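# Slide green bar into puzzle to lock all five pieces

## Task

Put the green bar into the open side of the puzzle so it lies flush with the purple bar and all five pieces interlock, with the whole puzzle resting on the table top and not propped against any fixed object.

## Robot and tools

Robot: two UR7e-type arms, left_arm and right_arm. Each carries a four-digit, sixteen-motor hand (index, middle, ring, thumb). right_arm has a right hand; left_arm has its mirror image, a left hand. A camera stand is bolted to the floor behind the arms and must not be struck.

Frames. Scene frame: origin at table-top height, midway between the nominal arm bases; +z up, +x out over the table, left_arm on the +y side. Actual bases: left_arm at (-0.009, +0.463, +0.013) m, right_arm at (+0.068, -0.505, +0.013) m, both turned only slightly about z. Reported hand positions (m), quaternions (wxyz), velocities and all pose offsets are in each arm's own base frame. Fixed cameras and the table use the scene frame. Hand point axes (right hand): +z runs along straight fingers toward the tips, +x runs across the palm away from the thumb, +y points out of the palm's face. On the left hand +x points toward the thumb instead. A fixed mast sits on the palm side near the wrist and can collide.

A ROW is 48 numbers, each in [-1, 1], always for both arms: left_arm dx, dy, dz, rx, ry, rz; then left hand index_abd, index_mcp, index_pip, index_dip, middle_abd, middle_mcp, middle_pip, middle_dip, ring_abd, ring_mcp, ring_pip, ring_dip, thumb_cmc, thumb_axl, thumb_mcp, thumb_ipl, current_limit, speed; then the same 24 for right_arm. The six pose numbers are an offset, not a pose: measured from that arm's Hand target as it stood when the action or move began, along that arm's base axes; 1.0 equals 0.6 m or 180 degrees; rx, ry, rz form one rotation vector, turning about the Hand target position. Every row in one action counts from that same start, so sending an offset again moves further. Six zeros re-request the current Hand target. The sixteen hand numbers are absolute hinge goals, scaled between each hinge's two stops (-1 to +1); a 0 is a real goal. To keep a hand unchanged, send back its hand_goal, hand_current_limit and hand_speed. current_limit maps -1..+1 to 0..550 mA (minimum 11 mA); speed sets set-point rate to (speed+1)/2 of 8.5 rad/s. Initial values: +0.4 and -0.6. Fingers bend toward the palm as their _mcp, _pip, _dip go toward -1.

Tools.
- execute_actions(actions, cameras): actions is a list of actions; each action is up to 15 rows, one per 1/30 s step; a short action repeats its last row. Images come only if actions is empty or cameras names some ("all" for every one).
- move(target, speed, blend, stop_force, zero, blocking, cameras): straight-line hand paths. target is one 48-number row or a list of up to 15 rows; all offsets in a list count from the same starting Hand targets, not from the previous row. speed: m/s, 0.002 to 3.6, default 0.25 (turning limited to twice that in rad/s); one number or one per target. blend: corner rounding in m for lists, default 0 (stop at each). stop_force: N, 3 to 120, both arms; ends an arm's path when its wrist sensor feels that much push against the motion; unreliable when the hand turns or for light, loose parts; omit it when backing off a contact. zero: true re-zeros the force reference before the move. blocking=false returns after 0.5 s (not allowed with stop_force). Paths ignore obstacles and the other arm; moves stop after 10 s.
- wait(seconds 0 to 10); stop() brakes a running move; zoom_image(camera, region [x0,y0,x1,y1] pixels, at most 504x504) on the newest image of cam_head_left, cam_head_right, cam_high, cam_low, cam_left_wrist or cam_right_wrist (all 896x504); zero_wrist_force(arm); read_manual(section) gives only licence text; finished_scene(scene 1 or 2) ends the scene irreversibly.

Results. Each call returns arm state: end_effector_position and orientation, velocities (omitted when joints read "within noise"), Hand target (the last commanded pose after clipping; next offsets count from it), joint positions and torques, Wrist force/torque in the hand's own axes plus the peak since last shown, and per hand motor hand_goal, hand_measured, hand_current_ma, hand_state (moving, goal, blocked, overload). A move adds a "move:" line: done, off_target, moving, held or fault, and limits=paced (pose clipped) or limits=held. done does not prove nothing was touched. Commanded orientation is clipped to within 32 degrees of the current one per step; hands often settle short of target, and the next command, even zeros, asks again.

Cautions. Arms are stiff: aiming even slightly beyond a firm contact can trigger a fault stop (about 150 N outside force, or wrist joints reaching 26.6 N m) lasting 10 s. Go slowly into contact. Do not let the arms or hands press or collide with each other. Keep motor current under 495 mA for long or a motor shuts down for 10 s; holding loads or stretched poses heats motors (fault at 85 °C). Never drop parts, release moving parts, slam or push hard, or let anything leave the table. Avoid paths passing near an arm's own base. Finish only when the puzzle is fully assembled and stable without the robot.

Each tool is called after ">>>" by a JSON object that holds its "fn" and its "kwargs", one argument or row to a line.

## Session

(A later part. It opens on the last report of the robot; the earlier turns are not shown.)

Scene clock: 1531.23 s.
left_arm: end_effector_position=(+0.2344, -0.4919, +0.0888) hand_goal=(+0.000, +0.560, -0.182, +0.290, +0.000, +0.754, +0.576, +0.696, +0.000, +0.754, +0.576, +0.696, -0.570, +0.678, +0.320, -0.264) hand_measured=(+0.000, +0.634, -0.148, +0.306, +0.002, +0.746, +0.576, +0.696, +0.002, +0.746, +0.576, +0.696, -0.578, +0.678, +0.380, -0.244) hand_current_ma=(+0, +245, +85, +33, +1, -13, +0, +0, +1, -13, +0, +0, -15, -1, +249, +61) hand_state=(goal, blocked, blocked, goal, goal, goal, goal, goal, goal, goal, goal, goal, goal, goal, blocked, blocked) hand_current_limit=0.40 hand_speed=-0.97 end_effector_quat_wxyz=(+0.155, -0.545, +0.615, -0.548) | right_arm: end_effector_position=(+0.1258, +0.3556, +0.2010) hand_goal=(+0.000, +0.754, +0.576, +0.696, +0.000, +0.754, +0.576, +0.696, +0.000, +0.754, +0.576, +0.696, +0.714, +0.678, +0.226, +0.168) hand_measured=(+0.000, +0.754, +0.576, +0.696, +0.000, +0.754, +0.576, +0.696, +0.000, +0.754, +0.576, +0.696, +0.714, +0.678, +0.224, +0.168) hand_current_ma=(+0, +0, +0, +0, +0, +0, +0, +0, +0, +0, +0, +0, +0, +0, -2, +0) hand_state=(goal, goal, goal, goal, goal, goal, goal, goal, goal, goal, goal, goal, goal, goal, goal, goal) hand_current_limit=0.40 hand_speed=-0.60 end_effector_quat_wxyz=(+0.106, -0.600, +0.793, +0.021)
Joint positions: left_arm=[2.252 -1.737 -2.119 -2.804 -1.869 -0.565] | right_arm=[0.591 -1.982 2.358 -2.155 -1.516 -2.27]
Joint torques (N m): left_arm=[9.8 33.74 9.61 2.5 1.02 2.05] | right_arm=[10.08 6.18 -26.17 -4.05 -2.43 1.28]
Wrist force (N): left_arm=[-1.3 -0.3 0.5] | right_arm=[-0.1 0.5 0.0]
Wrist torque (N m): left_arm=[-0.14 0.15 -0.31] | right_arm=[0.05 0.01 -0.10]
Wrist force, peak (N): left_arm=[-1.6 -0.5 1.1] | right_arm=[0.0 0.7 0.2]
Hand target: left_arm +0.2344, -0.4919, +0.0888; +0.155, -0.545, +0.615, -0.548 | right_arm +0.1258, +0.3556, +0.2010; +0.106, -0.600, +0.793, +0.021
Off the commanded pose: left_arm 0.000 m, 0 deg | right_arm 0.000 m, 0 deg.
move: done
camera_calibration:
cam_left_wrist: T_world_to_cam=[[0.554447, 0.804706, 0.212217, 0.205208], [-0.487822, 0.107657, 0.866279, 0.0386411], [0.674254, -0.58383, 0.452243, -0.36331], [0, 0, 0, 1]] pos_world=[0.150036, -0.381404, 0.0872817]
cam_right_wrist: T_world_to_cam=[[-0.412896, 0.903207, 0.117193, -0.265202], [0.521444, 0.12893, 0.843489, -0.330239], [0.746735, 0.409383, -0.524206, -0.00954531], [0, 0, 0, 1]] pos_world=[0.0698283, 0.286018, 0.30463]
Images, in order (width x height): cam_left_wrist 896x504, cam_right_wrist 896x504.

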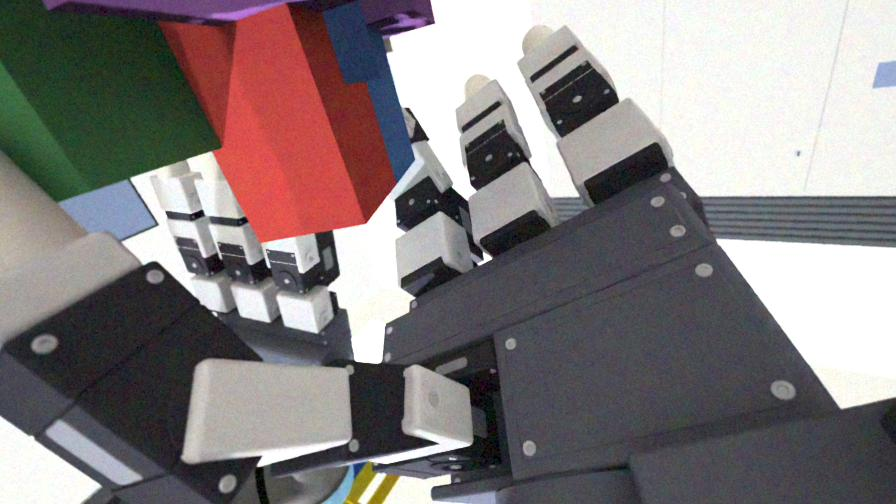

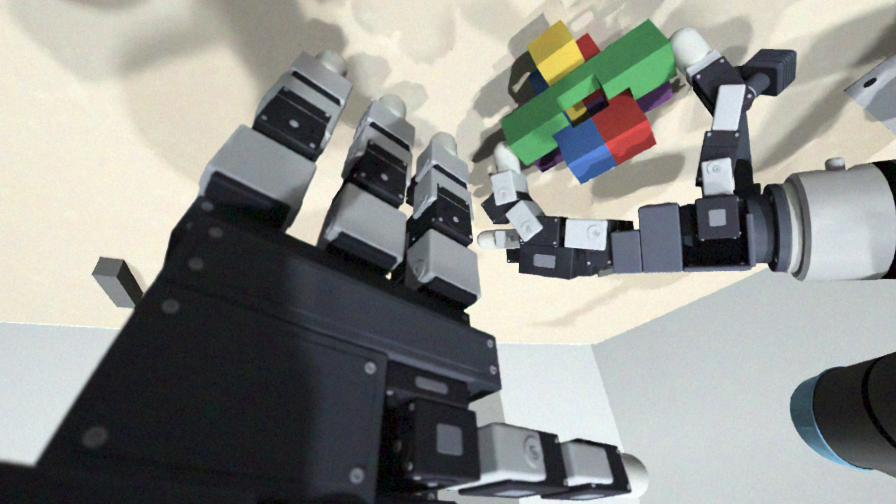

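>>> {"fn": "move", "kwargs": {
  "target": [0.00307,0.00592,0,0,0,0,0,0.56,-0.182,0.29,0,0.754,0.576,0.696,0,0.754,0.576,0.696,-0.571,0.678,0.32,-0.265,0.4,-0.97,0,0,0,0,0,0,0,0.754,0.576,0.696,0,0.754,0.576,0.696,0,0.754,0.576,0.696,0.714,0.678,0.226,0.168,0.4,-0.6],
  "speed": 0.01,
  "cameras": ["cam_right_wrist","cam_left_wrist"]
}}

>>> {"fn": "zoom_image", "kwargs": {
  "camera": "cam_right_wrist",
  "region": [540, 110, 600, 170]
}}

>>> {"fn": "zoom_image", "kwargs": {
  "camera": "cam_right_wrist",
  "region": [600, 60, 660, 120]
}}

>>> {"fn": "zoom_image", "kwargs": {
  "camera": "cam_right_wrist",
  "region": [555, 155, 595, 195]
}}

>>> {"fn": "zoom_image", "kwargs": {
  "camera": "cam_right_wrist",
  "region": [625, 110, 665, 150]
}}

>>> {"fn": "zoom_image", "kwargs": {
  "camera": "cam_left_wrist",
  "region": [145, 0, 265, 200]
}}

Scene clock: 1541.90 s.
left_arm: end_effector_position=(+0.2362, -0.4884, +0.0888) hand_goal=(+0.000, +0.560, -0.182, +0.290, +0.000, +0.754, +0.576, +0.696, +0.000, +0.754, +0.576, +0.696, -0.570, +0.678, +0.320, -0.264) hand_measured=(+0.000, +0.634, -0.148, +0.306, +0.002, +0.746, +0.576, +0.696, +0.002, +0.746, +0.576, +0.696, -0.578, +0.678, +0.380, -0.244) hand_current_ma=(+0, +244, +85, +33, +1, -13, +0, +0, +1, -13, +0, +0, -15, -1, +249, +61) hand_state=(goal, blocked, blocked, goal, goal, goal, goal, goal, goal, goal, goal, goal, goal, goal, blocked, blocked) hand_current_limit=0.40 hand_speed=-0.97 end_effector_quat_wxyz=(+0.155, -0.545, +0.615, -0.548) | right_arm: end_effector_position=(+0.1258, +0.3556, +0.2010) hand_goal=(+0.000, +0.754, +0.576, +0.696, +0.000, +0.754, +0.576, +0.696, +0.000, +0.754, +0.576, +0.696, +0.714, +0.678, +0.226, +0.168) hand_measured=(+0.000, +0.754, +0.576, +0.696, +0.000, +0.754, +0.576, +0.696, +0.000, +0.754, +0.576, +0.696, +0.714, +0.678, +0.224, +0.168) hand_current_ma=(+0, +0, +0, +0, +0, +0, +0, +0, +0, +0, +0, +0, +0, +0, -2, +0) hand_state=(goal, goal, goal, goal, goal, goal, goal, goal, goal, goal, goal, goal, goal, goal, goal, goal) hand_current_limit=0.40 hand_speed=-0.60 end_effector_quat_wxyz=(+0.106, -0.600, +0.793, +0.021)
Joint positions: left_arm=[2.263 -1.73 -2.127 -2.801 -1.859 -0.56] | right_arm=[0.591 -1.982 2.358 -2.155 -1.516 -2.27]
Joint torques (N m): left_arm=[9.81 34.15 9.44 2.5 1.2 1.89] | right_arm=[9.62 5.17 -26.6 -4.21 -2.36 0.92]
Wrist force (N): left_arm=[-1.0 -0.3 0.9] | right_arm=[-0.1 0.1 0.2]
Wrist torque (N m): left_arm=[-0.13 0.12 -0.29] | right_arm=[-0.01 0.01 -0.10]
Wrist force, peak (N): left_arm=[-1.7 -0.1 0.6] | right_arm=[0.2 0.7 -0.4]
Hand target: left_arm +0.2362, -0.4884, +0.0888; +0.155, -0.545, +0.615, -0.548 | right_arm +0.1258, +0.3556, +0.2010; +0.106, -0.600, +0.793, +0.021
Off the commanded pose: left_arm 0.000 m, 0 deg | right_arm 0.000 m, 0 deg.
move: done
camera_calibration:
cam_left_wrist: T_world_to_cam=[[0.554485, 0.804674, 0.212242, 0.201238], [-0.487855, 0.107686, 0.866257, 0.0391983], [0.674199, -0.58387, 0.452274, -0.362498], [0, 0, 0, 1]] pos_world=[0.151936, -0.377804, 0.0872818]
cam_right_wrist: T_world_to_cam=[[-0.412896, 0.903207, 0.117193, -0.265202], [0.521444, 0.12893, 0.843489, -0.330239], [0.746735, 0.409383, -0.524206, -0.00954531], [0, 0, 0, 1]] pos_world=[0.0698283, 0.286018, 0.30463]
Images, in order (width x height): cam_left_wrist 896x504, cam_right_wrist 896x504.

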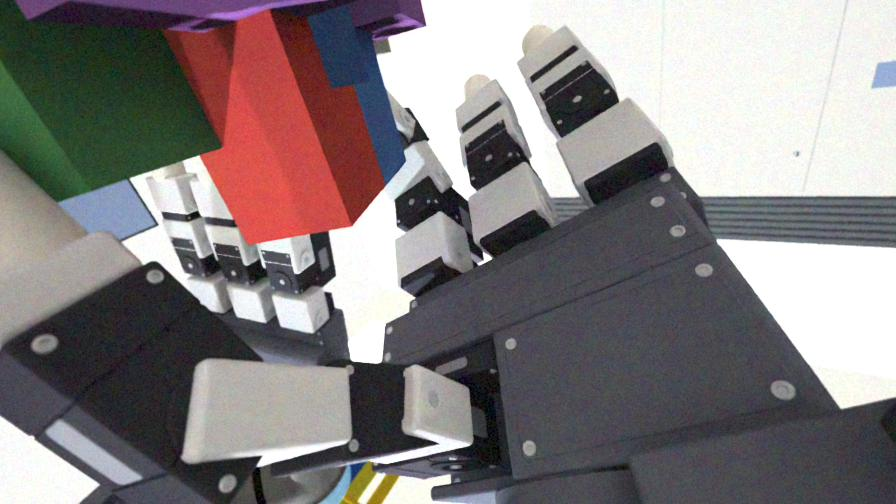

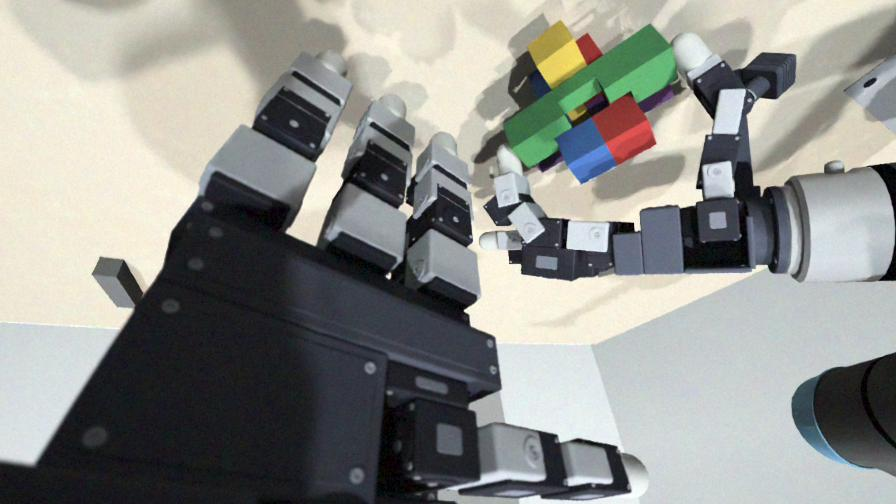

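Scaled by 8.400 from the camera's 896x504 image, which has a finer 1280x720 frame.

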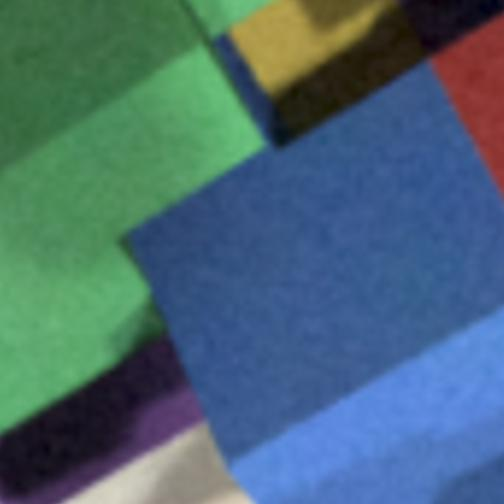

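Scaled by 8.400 from the camera's 896x504 image, which has a finer 1280x720 frame.

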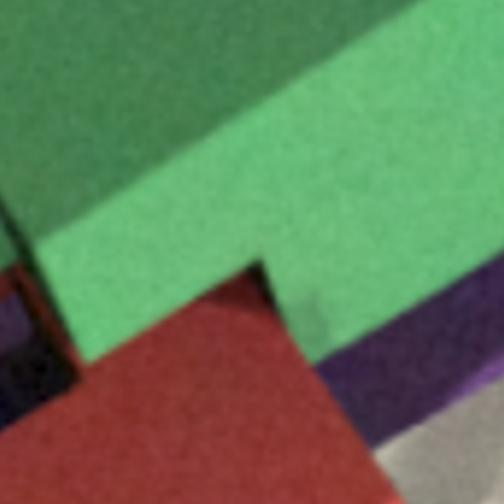

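Scaled by 12.600 from the camera's 896x504 image, which has a finer 1280x720 frame.

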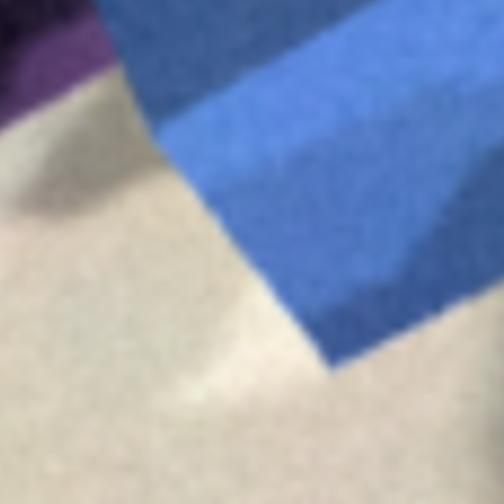

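Scaled by 12.600 from the camera's 896x504 image, which has a finer 1280x720 frame.

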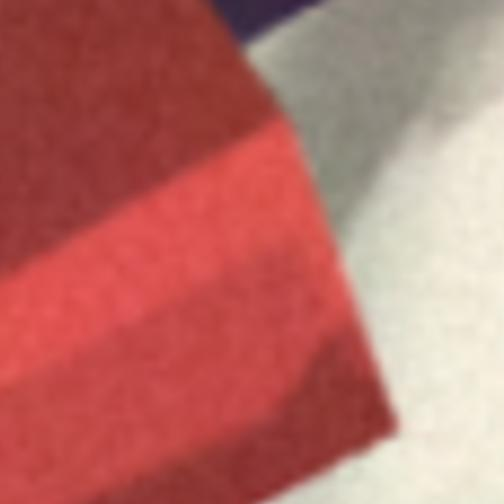

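Scaled by 2.520 from the camera's 896x504 image, which has a finer 1280x720 frame.

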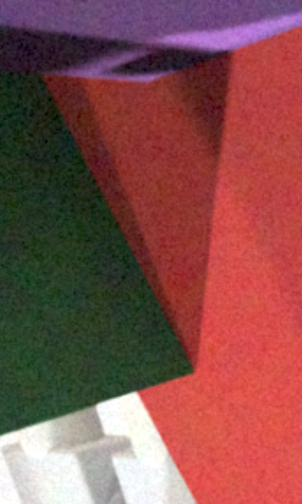

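>>> {"fn": "move", "kwargs": {
  "target": [0.00307,0.00592,0,0,0,0,0,0.56,-0.182,0.29,0,0.754,0.576,0.696,0,0.754,0.576,0.696,-0.571,0.678,0.32,-0.265,0.4,-0.97,0,0,0,0,0,0,0,0.754,0.576,0.696,0,0.754,0.576,0.696,0,0.754,0.576,0.696,0.714,0.678,0.226,0.168,0.4,-0.6],
  "speed": 0.01,
  "cameras": ["cam_right_wrist","cam_left_wrist"]
}}

>>> {"fn": "zoom_image", "kwargs": {
  "camera": "cam_right_wrist",
  "region": [540, 110, 600, 170]
}}

>>> {"fn": "zoom_image", "kwargs": {
  "camera": "cam_right_wrist",
  "region": [600, 60, 660, 120]
}}

>>> {"fn": "zoom_image", "kwargs": {
  "camera": "cam_right_wrist",
  "region": [555, 155, 595, 195]
}}

>>> {"fn": "zoom_image", "kwargs": {
  "camera": "cam_right_wrist",
  "region": [625, 110, 665, 150]
}}

>>> {"fn": "zoom_image", "kwargs": {
  "camera": "cam_left_wrist",
  "region": [145, 0, 265, 200]
}}

Scene clock: 1549.80 s.
left_arm: end_effector_position=(+0.2380, -0.4848, +0.0888) hand_goal=(+0.000, +0.560, -0.182, +0.290, +0.000, +0.754, +0.576, +0.696, +0.000, +0.754, +0.576, +0.696, -0.570, +0.678, +0.320, -0.264) hand_measured=(+0.000, +0.634, -0.148, +0.306, +0.002, +0.746, +0.576, +0.696, +0.002, +0.746, +0.576, +0.696, -0.578, +0.678, +0.380, -0.244) hand_current_ma=(+0, +244, +85, +33, +1, -13, +0, +0, +1, -13, +0, +0, -15, -1, +249, +61) hand_state=(goal, blocked, blocked, goal, goal, goal, goal, goal, goal, goal, goal, goal, goal, goal, blocked, blocked) hand_current_limit=0.40 hand_speed=-0.97 end_effector_quat_wxyz=(+0.155, -0.545, +0.615, -0.548) | right_arm: end_effector_position=(+0.1258, +0.3556, +0.2010) hand_goal=(+0.000, +0.754, +0.576, +0.696, +0.000, +0.754, +0.576, +0.696, +0.000, +0.754, +0.576, +0.696, +0.714, +0.678, +0.226, +0.168) hand_measured=(+0.000, +0.754, +0.576, +0.696, +0.000, +0.754, +0.576, +0.696, +0.000, +0.754, +0.576, +0.696, +0.714, +0.678, +0.224, +0.168) hand_current_ma=(+0, +0, +0, +0, +0, +0, +0, +0, +0, +0, +0, +0, +0, +0, -2, +0) hand_state=(goal, goal, goal, goal, goal, goal, goal, goal, goal, goal, goal, goal, goal, goal, goal, goal) hand_current_limit=0.40 hand_speed=-0.60 end_effector_quat_wxyz=(+0.106, -0.600, +0.793, +0.021)
Joint positions: left_arm=[2.274 -1.724 -2.135 -2.798 -1.848 -0.556] | right_arm=[0.591 -1.982 2.358 -2.155 -1.516 -2.27]
Joint torques (N m): left_arm=[8.68 32.43 9.48 2.45 1.19 1.9] | right_arm=[11.02 5.27 -25.4 -4.36 -2.45 1.08]
Wrist force (N): left_arm=[-1.3 -0.4 0.8] | right_arm=[0.3 0.5 0.1]
Wrist torque (N m): left_arm=[-0.13 0.17 -0.34] | right_arm=[0.03 -0.04 -0.06]
Wrist force, peak (N): left_arm=[-1.6 -0.4 1.2] | right_arm=[-0.1 0.8 0.2]
Hand target: left_arm +0.2381, -0.4848, +0.0888; +0.155, -0.545, +0.615, -0.548 | right_arm +0.1258, +0.3556, +0.2010; +0.106, -0.600, +0.793, +0.021
Off the commanded pose: left_arm 0.000 m, 0 deg | right_arm 0.000 m, 0 deg.
move: done
camera_calibration:
cam_left_wrist: T_world_to_cam=[[0.554485, 0.804674, 0.212242, 0.197423], [-0.487855, 0.107686, 0.866257, 0.0396995], [0.674199, -0.58387, 0.452274, -0.361668], [0, 0, 0, 1]] pos_world=[0.153736, -0.374304, 0.0872818]
cam_right_wrist: T_world_to_cam=[[-0.412896, 0.903207, 0.117193, -0.265202], [0.521444, 0.12893, 0.843489, -0.330239], [0.746735, 0.409383, -0.524206, -0.00954531], [0, 0, 0, 1]] pos_world=[0.0698283, 0.286018, 0.30463]
Images, in order (width x height): cam_left_wrist 896x504, cam_right_wrist 896x504.

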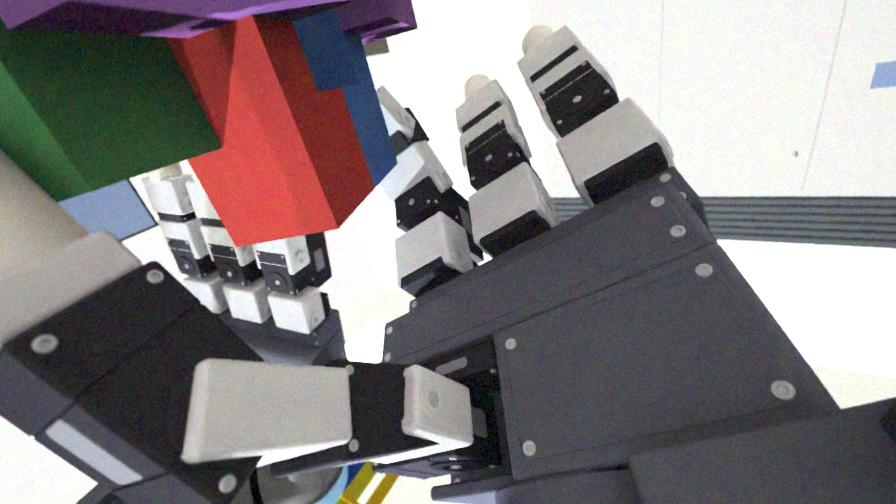

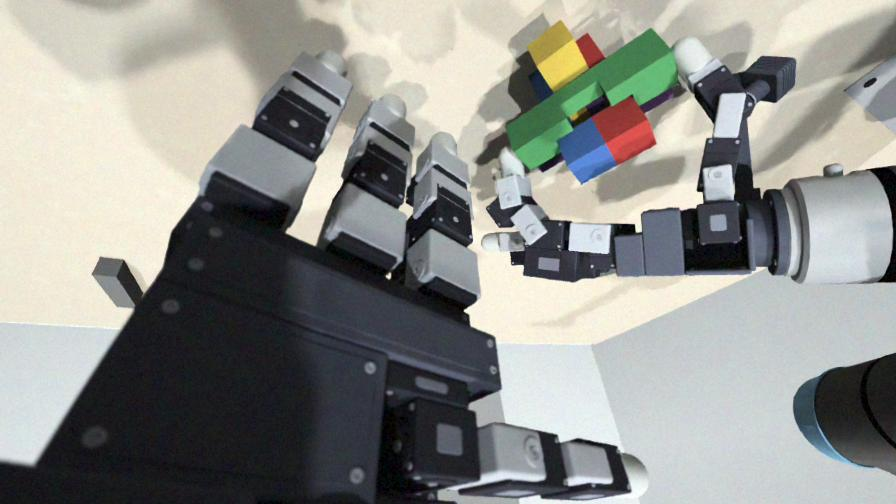

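Scaled by 8.400 from the camera's 896x504 image, which has a finer 1280x720 frame.

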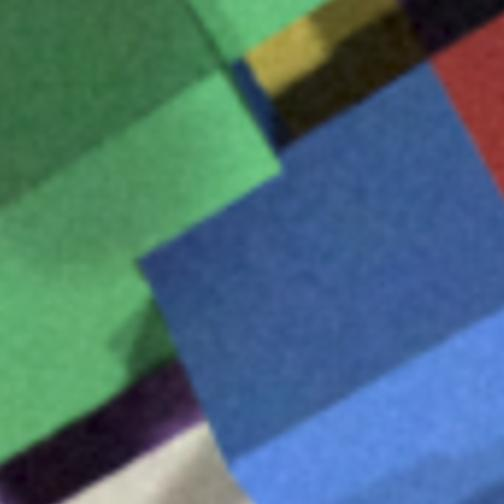

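Scaled by 8.400 from the camera's 896x504 image, which has a finer 1280x720 frame.

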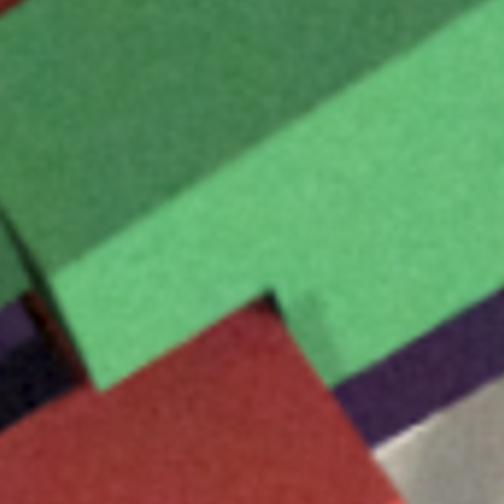

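Scaled by 12.600 from the camera's 896x504 image, which has a finer 1280x720 frame.

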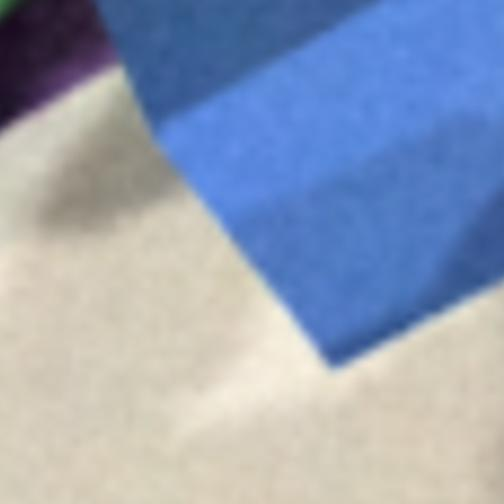

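Scaled by 12.600 from the camera's 896x504 image, which has a finer 1280x720 frame.

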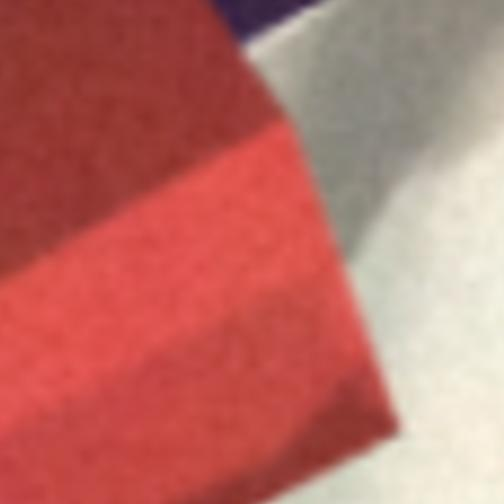

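Scaled by 2.520 from the camera's 896x504 image, which has a finer 1280x720 frame.

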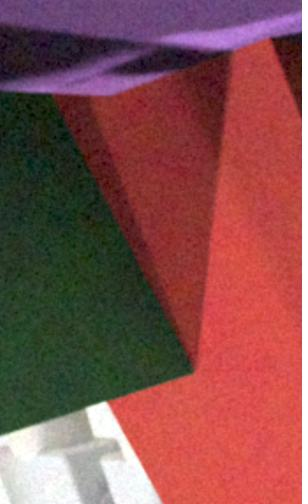

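>>> {"fn": "move", "kwargs": {
  "target": [0.0023,0.00444,0,0,0,0,0,0.56,-0.182,0.29,0,0.754,0.576,0.696,0,0.754,0.576,0.696,-0.571,0.678,0.32,-0.265,0.4,-0.97,0,0,0,0,0,0,0,0.754,0.576,0.696,0,0.754,0.576,0.696,0,0.754,0.576,0.696,0.714,0.678,0.226,0.168,0.4,-0.6],
  "speed": 0.01,
  "stop_force": 3,
  "cameras": ["cam_right_wrist"]
}}

>>> {"fn": "zoom_image", "kwargs": {
  "camera": "cam_right_wrist",
  "region": [540, 110, 600, 170]
}}

>>> {"fn": "zoom_image", "kwargs": {
  "camera": "cam_right_wrist",
  "region": [600, 60, 660, 120]
}}

>>> {"fn": "zoom_image", "kwargs": {
  "camera": "cam_right_wrist",
  "region": [555, 155, 595, 195]
}}

Scene clock: 1568.30 s.
left_arm: end_effector_position=(+0.2394, -0.4821, +0.0888) hand_goal=(+0.000, +0.560, -0.182, +0.290, +0.000, +0.754, +0.576, +0.696, +0.000, +0.754, +0.576, +0.696, -0.570, +0.678, +0.320, -0.264) hand_measured=(+0.000, +0.634, -0.148, +0.306, +0.002, +0.746, +0.576, +0.696, +0.002, +0.746, +0.576, +0.696, -0.578, +0.678, +0.380, -0.244) hand_current_ma=(+0, +244, +85, +33, +1, -13, +0, +0, +1, -13, +0, +0, -15, -1, +249, +61) hand_state=(goal, blocked, blocked, goal, goal, goal, goal, goal, goal, goal, goal, goal, goal, goal, blocked, blocked) hand_current_limit=0.40 hand_speed=-0.97 end_effector_quat_wxyz=(+0.155, -0.545, +0.615, -0.548) | right_arm: end_effector_position=(+0.1258, +0.3556, +0.2010) hand_goal=(+0.000, +0.754, +0.576, +0.696, +0.000, +0.754, +0.576, +0.696, +0.000, +0.754, +0.576, +0.696, +0.714, +0.678, +0.226, +0.168) hand_measured=(+0.000, +0.754, +0.576, +0.696, +0.000, +0.754, +0.576, +0.696, +0.000, +0.754, +0.576, +0.696, +0.714, +0.678, +0.224, +0.168) hand_current_ma=(+0, +0, +0, +0, +0, +0, +0, +0, +0, +0, +0, +0, +0, +0, -2, +0) hand_state=(goal, goal, goal, goal, goal, goal, goal, goal, goal, goal, goal, goal, goal, goal, goal, goal) hand_current_limit=0.40 hand_speed=-0.60 end_effector_quat_wxyz=(+0.106, -0.600, +0.793, +0.021)
Joint positions: left_arm=[2.283 -1.719 -2.141 -2.797 -1.84 -0.553] | right_arm=[0.591 -1.982 2.358 -2.155 -1.516 -2.27]
Joint torques (N m): left_arm=[8.95 32.36 9.4 2.46 1.24 2.08] | right_arm=[9.76 2.79 -26.63 -4.17 -2.35 0.98]
Wrist force (N): left_arm=[-0.8 -0.3 0.8] | right_arm=[0.0 0.4 0.0]
Wrist torque (N m): left_arm=[-0.11 0.11 -0.31] | right_arm=[0.04 -0.01 -0.09]
Wrist force, peak (N): left_arm=[-1.3 -0.3 1.4] | right_arm=[-0.2 0.7 0.4]
Hand target: left_arm +0.2394, -0.4821, +0.0888; +0.155, -0.545, +0.615, -0.548 | right_arm +0.1258, +0.3556, +0.2010; +0.106, -0.600, +0.793, +0.021
Off the commanded pose: left_arm 0.000 m, 0 deg | right_arm 0.000 m, 0 deg.
move: done
camera_calibration:
cam_right_wrist: T_world_to_cam=[[-0.412896, 0.903207, 0.117193, -0.265202], [0.521444, 0.12893, 0.843489, -0.330239], [0.746735, 0.409383, -0.524206, -0.00954531], [0, 0, 0, 1]] pos_world=[0.0698283, 0.286018, 0.30463]
Images, in order (width x height): cam_right_wrist 896x504.

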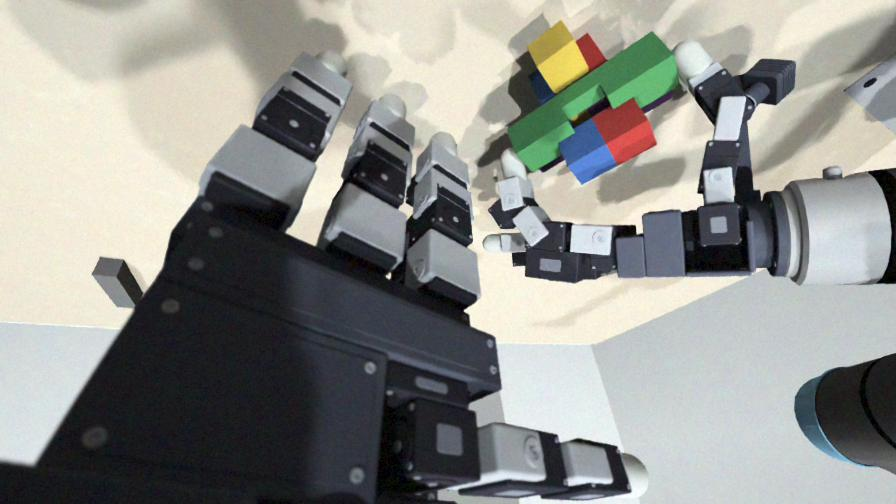

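Scaled by 8.400 from the camera's 896x504 image, which has a finer 1280x720 frame.

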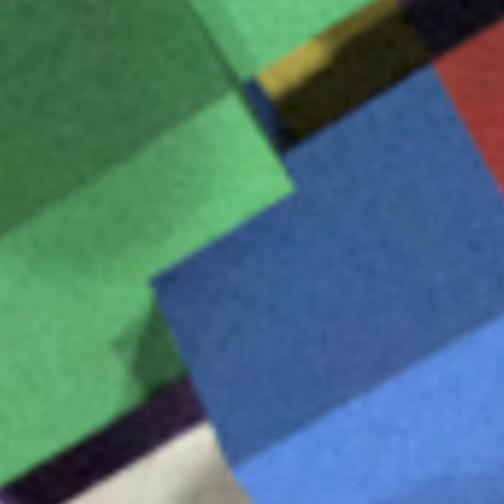

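Scaled by 8.400 from the camera's 896x504 image, which has a finer 1280x720 frame.

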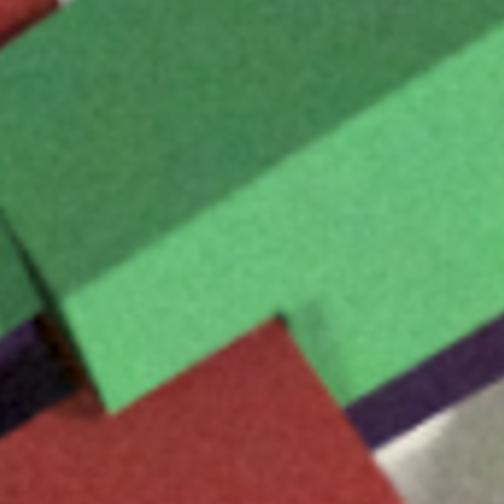

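Scaled by 12.600 from the camera's 896x504 image, which has a finer 1280x720 frame.

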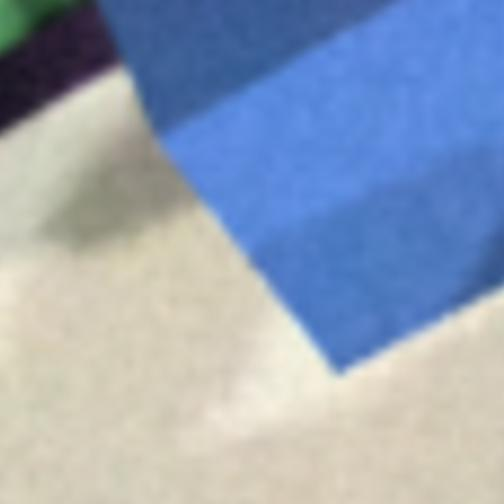

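>>> {"fn": "zoom_image", "kwargs": {
  "camera": "cam_right_wrist",
  "region": [625, 110, 665, 150]
}}

>>> {"fn": "zoom_image", "kwargs": {
  "camera": "cam_right_wrist",
  "region": [555, 155, 595, 195]
}}

Scaled by 12.600 from the camera's 896x504 image, which has a finer 1280x720 frame.

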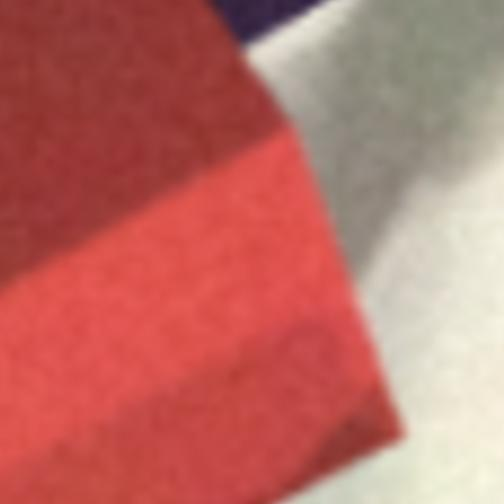

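Scaled by 12.600 from the camera's 896x504 image, which has a finer 1280x720 frame.

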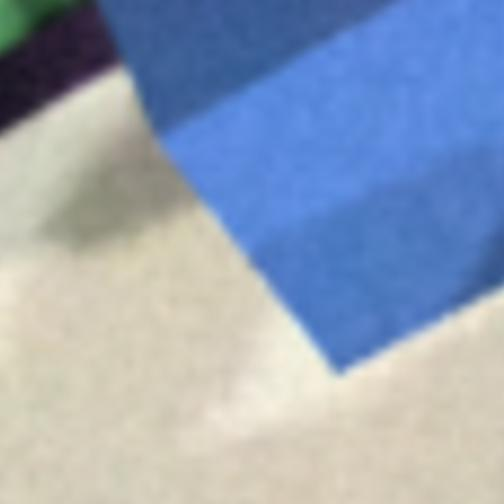

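>>> {"fn": "zoom_image", "kwargs": {
  "camera": "cam_right_wrist",
  "region": [100, 270, 140, 310]
}}

>>> {"fn": "move", "kwargs": {
  "target": [0.00092,0.00178,0,0,0,0,0,0.56,-0.182,0.29,0,0.754,0.576,0.696,0,0.754,0.576,0.696,-0.571,0.678,0.32,-0.265,0.4,-0.97,0,0,0,0,0,0,0,0.754,0.576,0.696,0,0.754,0.576,0.696,0,0.754,0.576,0.696,0.714,0.678,0.226,0.168,0.4,-0.6],
  "speed": 0.01,
  "stop_force": 3,
  "cameras": ["cam_right_wrist"]
}}

>>> {"fn": "zoom_image", "kwargs": {
  "camera": "cam_right_wrist",
  "region": [100, 270, 140, 310]
}}

>>> {"fn": "zoom_image", "kwargs": {
  "camera": "cam_right_wrist",
  "region": [540, 110, 600, 170]
}}

>>> {"fn": "zoom_image", "kwargs": {
  "camera": "cam_right_wrist",
  "region": [600, 60, 660, 120]
}}

>>> {"fn": "zoom_image", "kwargs": {
  "camera": "cam_right_wrist",
  "region": [555, 155, 595, 195]
}}

>>> {"fn": "zoom_image", "kwargs": {
  "camera": "cam_right_wrist",
  "region": [625, 110, 665, 150]
}}

Scaled by 12.600 from the camera's 896x504 image, which has a finer 1280x720 frame.

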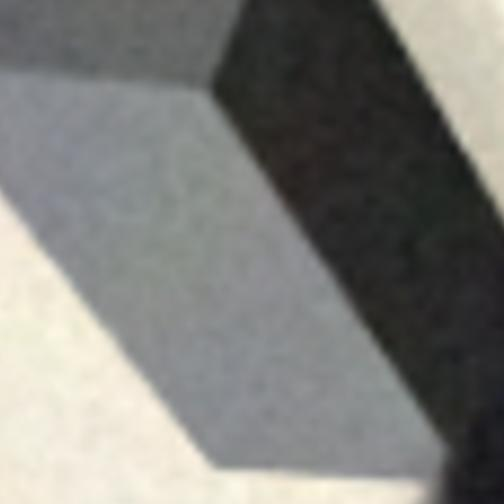

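Scene clock: 1590.57 s.
left_arm: end_effector_position=(+0.2400, -0.4811, +0.0888) hand_goal=(+0.000, +0.560, -0.182, +0.290, +0.000, +0.754, +0.576, +0.696, +0.000, +0.754, +0.576, +0.696, -0.570, +0.678, +0.320, -0.264) hand_measured=(+0.000, +0.634, -0.148, +0.306, +0.002, +0.746, +0.576, +0.696, +0.002, +0.746, +0.576, +0.696, -0.578, +0.678, +0.380, -0.244) hand_current_ma=(+0, +244, +85, +33, +1, -13, +0, +0, +1, -13, +0, +0, -15, -1, +249, +61) hand_state=(goal, blocked, blocked, goal, goal, goal, goal, goal, goal, goal, goal, goal, goal, goal, blocked, blocked) hand_current_limit=0.40 hand_speed=-0.97 end_effector_quat_wxyz=(+0.155, -0.545, +0.615, -0.548) | right_arm: end_effector_position=(+0.1258, +0.3556, +0.2010) hand_goal=(+0.000, +0.754, +0.576, +0.696, +0.000, +0.754, +0.576, +0.696, +0.000, +0.754, +0.576, +0.696, +0.714, +0.678, +0.226, +0.168) hand_measured=(+0.000, +0.754, +0.576, +0.696, +0.000, +0.754, +0.576, +0.696, +0.000, +0.754, +0.576, +0.696, +0.714, +0.678, +0.224, +0.168) hand_current_ma=(+0, +0, +0, +0, +0, +0, +0, +0, +0, +0, +0, +0, +0, +0, -2, +0) hand_state=(goal, goal, goal, goal, goal, goal, goal, goal, goal, goal, goal, goal, goal, goal, goal, goal) hand_current_limit=0.40 hand_speed=-0.60 end_effector_quat_wxyz=(+0.106, -0.600, +0.793, +0.021)
Joint positions: left_arm=[2.287 -1.717 -2.144 -2.796 -1.837 -0.552] | right_arm=[0.591 -1.982 2.358 -2.155 -1.516 -2.27]
Joint torques (N m): left_arm=[9.19 32.35 9.08 2.5 1.19 1.99] | right_arm=[10.36 5.36 -26 -3.9 -2.33 0.99]
Wrist force (N): left_arm=[-1.1 -0.5 0.9] | right_arm=[0.1 0.2 0.1]
Wrist torque (N m): left_arm=[-0.15 0.15 -0.34] | right_arm=[0.00 -0.01 -0.09]
Wrist force, peak (N): left_arm=[-1.7 -0.5 1.1] | right_arm=[0.1 0.8 0.4]
Hand target: left_arm +0.2400, -0.4811, +0.0888; +0.155, -0.545, +0.615, -0.548 | right_arm +0.1258, +0.3556, +0.2010; +0.106, -0.600, +0.793, +0.021
Off the commanded pose: left_arm 0.000 m, 0 deg | right_arm 0.000 m, 0 deg.
move: done
camera_calibration:
cam_right_wrist: T_world_to_cam=[[-0.412896, 0.903207, 0.117193, -0.265202], [0.521444, 0.12893, 0.843489, -0.330239], [0.746735, 0.409383, -0.524206, -0.00954531], [0, 0, 0, 1]] pos_world=[0.0698283, 0.286018, 0.30463]
Images, in order (width x height): cam_right_wrist 896x504.

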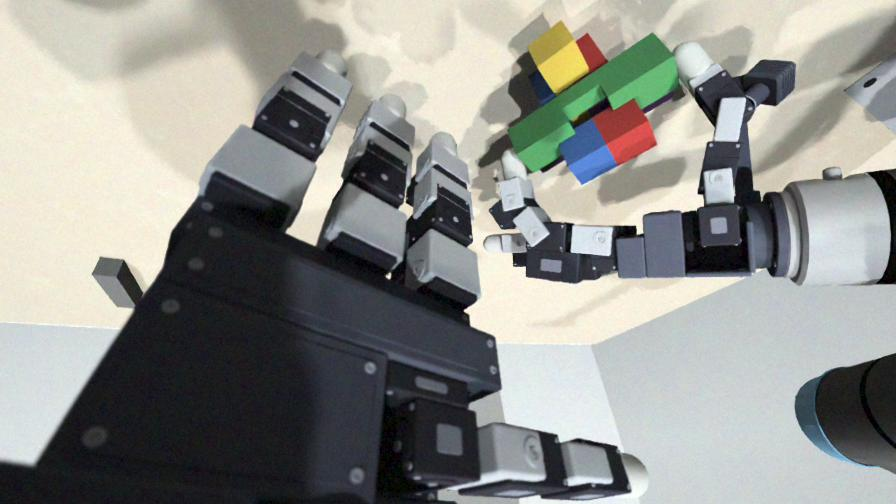

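Scaled by 12.600 from the camera's 896x504 image, which has a finer 1280x720 frame.

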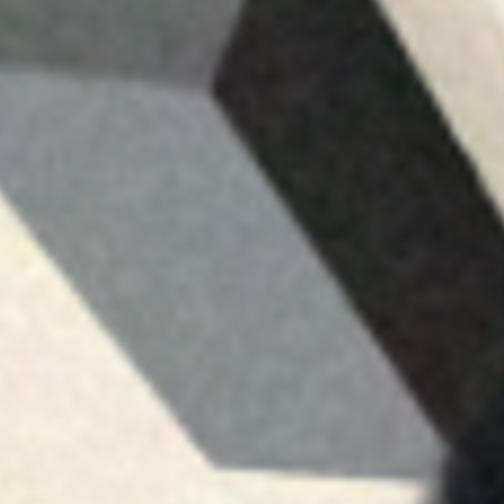

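Scaled by 8.400 from the camera's 896x504 image, which has a finer 1280x720 frame.

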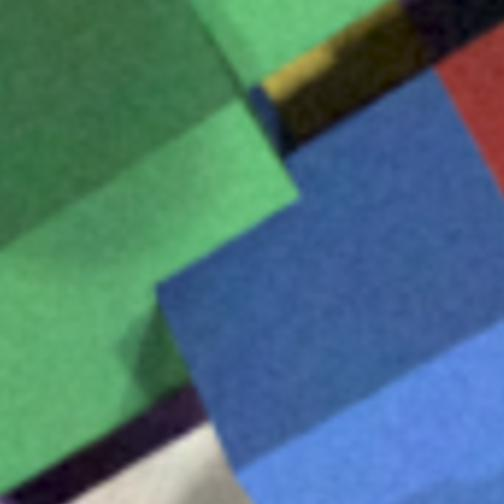

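Scaled by 8.400 from the camera's 896x504 image, which has a finer 1280x720 frame.

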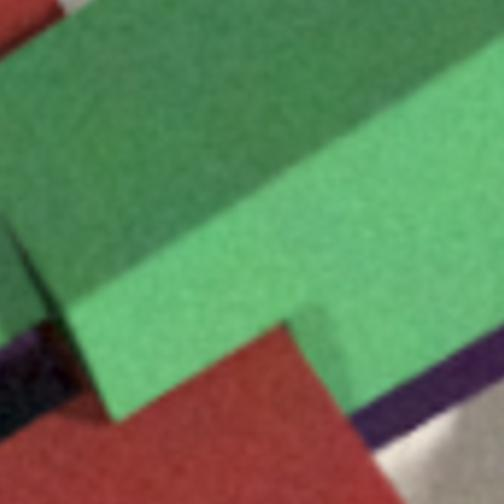

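Scaled by 12.600 from the camera's 896x504 image, which has a finer 1280x720 frame.

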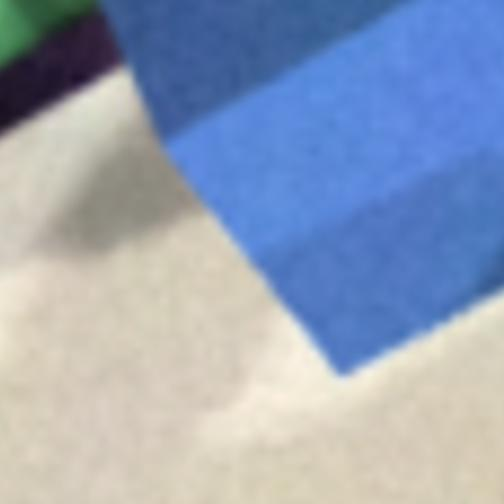

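Scaled by 12.600 from the camera's 896x504 image, which has a finer 1280x720 frame.

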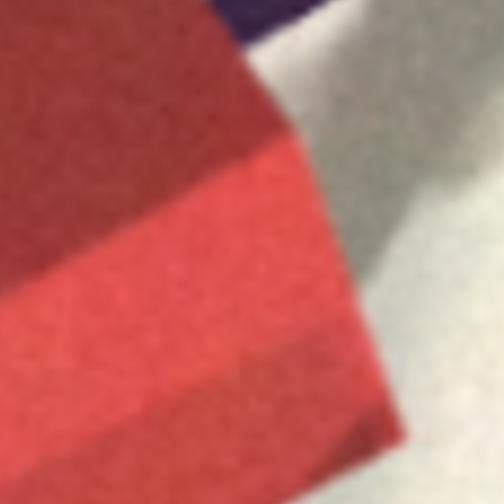

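>>> {"fn": "move", "kwargs": {
  "target": [0.0006,-0.0003,0,0,0,0,0,0.56,-0.182,0.29,0,0.754,0.576,0.696,0,0.754,0.576,0.696,-0.571,0.678,0.32,-0.265,0.4,-0.97,0,0,0,0,0,0,0,0.754,0.576,0.696,0,0.754,0.576,0.696,0,0.754,0.576,0.696,0.714,0.678,0.226,0.168,0.4,-0.6],
  "speed": 0.01,
  "cameras": ["cam_right_wrist"]
}}

>>> {"fn": "zoom_image", "kwargs": {
  "camera": "cam_right_wrist",
  "region": [540, 110, 600, 170]
}}

>>> {"fn": "zoom_image", "kwargs": {
  "camera": "cam_right_wrist",
  "region": [600, 60, 660, 120]
}}

>>> {"fn": "zoom_image", "kwargs": {
  "camera": "cam_right_wrist",
  "region": [555, 155, 595, 195]
}}

>>> {"fn": "zoom_image", "kwargs": {
  "camera": "cam_right_wrist",
  "region": [625, 110, 665, 150]
}}

Scene clock: 1617.67 s.
left_arm: end_effector_position=(+0.2404, -0.4813, +0.0888) hand_goal=(+0.000, +0.560, -0.182, +0.290, +0.000, +0.754, +0.576, +0.696, +0.000, +0.754, +0.576, +0.696, -0.570, +0.678, +0.320, -0.264) hand_measured=(+0.000, +0.632, -0.148, +0.306, +0.002, +0.746, +0.576, +0.696, +0.002, +0.746, +0.576, +0.696, -0.578, +0.678, +0.380, -0.242) hand_current_ma=(+0, +238, +85, +33, +1, -13, +0, +0, +1, -13, +0, +0, -14, -1, +249, +68) hand_state=(goal, blocked, blocked, goal, goal, goal, goal, goal, goal, goal, goal, goal, goal, goal, blocked, blocked) hand_current_limit=0.40 hand_speed=-0.97 end_effector_quat_wxyz=(+0.155, -0.545, +0.615, -0.548) | right_arm: end_effector_position=(+0.1258, +0.3556, +0.2010) hand_goal=(+0.000, +0.754, +0.576, +0.696, +0.000, +0.754, +0.576, +0.696, +0.000, +0.754, +0.576, +0.696, +0.714, +0.678, +0.226, +0.168) hand_measured=(+0.000, +0.754, +0.576, +0.696, +0.000, +0.754, +0.576, +0.696, +0.000, +0.754, +0.576, +0.696, +0.714, +0.678, +0.224, +0.168) hand_current_ma=(+0, +0, +0, +0, +0, +0, +0, +0, +0, +0, +0, +0, +0, +0, -2, +0) hand_state=(goal, goal, goal, goal, goal, goal, goal, goal, goal, goal, goal, goal, goal, goal, goal, goal) hand_current_limit=0.40 hand_speed=-0.60 end_effector_quat_wxyz=(+0.106, -0.600, +0.793, +0.021)
Joint positions: left_arm=[2.287 -1.717 -2.143 -2.796 -1.836 -0.551] | right_arm=[0.591 -1.982 2.358 -2.155 -1.516 -2.27]
Joint torques (N m): left_arm=[9.14 13.54 25.51 -0.46 1.18 1.99] | right_arm=[10.2 5.28 -27.4 -4.05 -2.46 1.11]
Wrist force (N): left_arm=[-1.4 0.1 0.0] | right_arm=[0.1 0.5 0.0]
Wrist torque (N m): left_arm=[-0.10 0.17 -0.35] | right_arm=[0.05 -0.02 -0.08]
Wrist force, peak (N): left_arm=[-1.3 -0.4 1.3] | right_arm=[0.2 0.7 0.1]
Hand target: left_arm +0.2404, -0.4812, +0.0888; +0.155, -0.545, +0.615, -0.548 | right_arm +0.1258, +0.3556, +0.2010; +0.106, -0.600, +0.793, +0.021
Off the commanded pose: left_arm 0.000 m, 0 deg | right_arm 0.000 m, 0 deg.
move: done
camera_calibration:
cam_right_wrist: T_world_to_cam=[[-0.412896, 0.903207, 0.117193, -0.265202], [0.521444, 0.12893, 0.843489, -0.330239], [0.746735, 0.409383, -0.524206, -0.00954531], [0, 0, 0, 1]] pos_world=[0.0698283, 0.286018, 0.30463]
Images, in order (width x height): cam_right_wrist 896x504.

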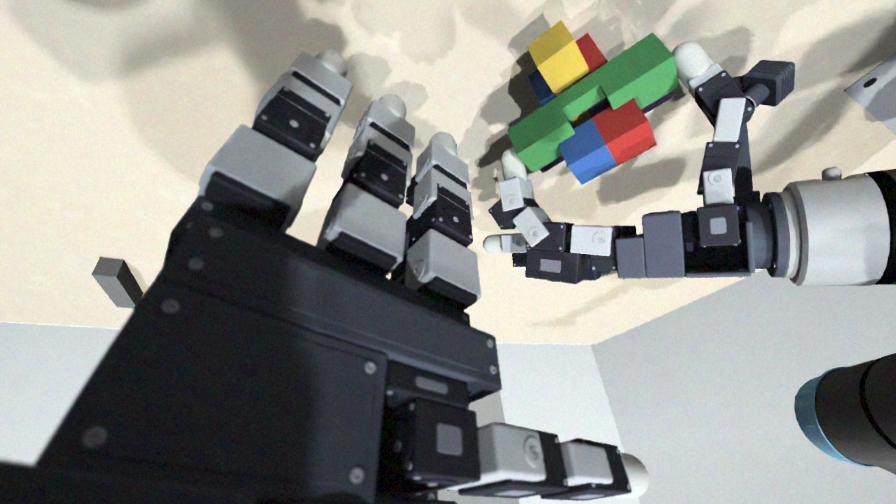

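Scaled by 8.400 from the camera's 896x504 image, which has a finer 1280x720 frame.

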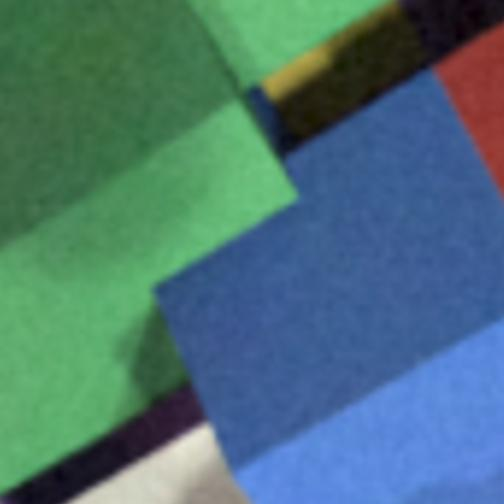

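Scaled by 8.400 from the camera's 896x504 image, which has a finer 1280x720 frame.

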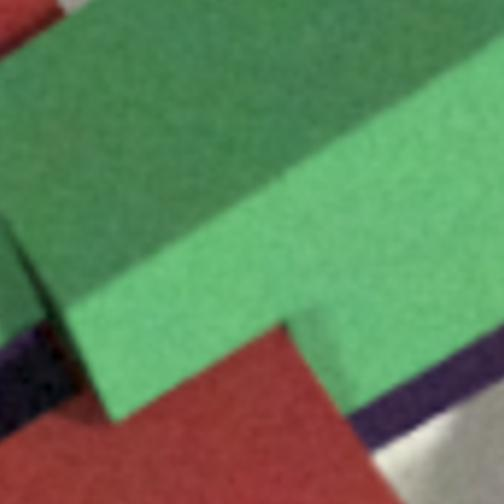

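Scaled by 12.600 from the camera's 896x504 image, which has a finer 1280x720 frame.

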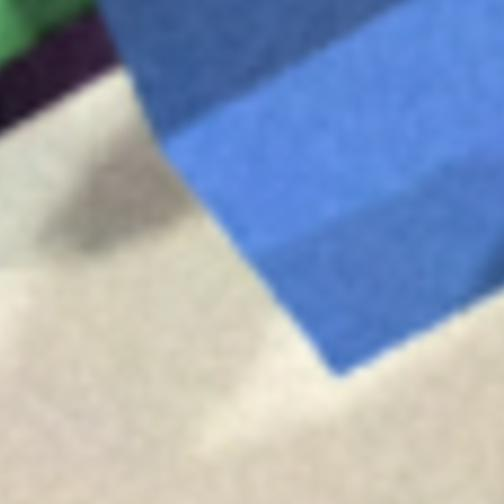

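Scaled by 12.600 from the camera's 896x504 image, which has a finer 1280x720 frame.

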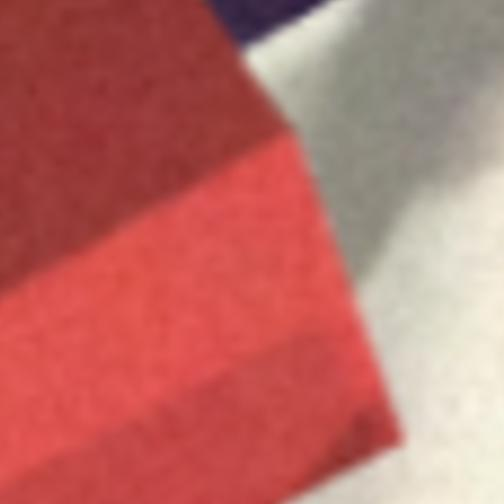

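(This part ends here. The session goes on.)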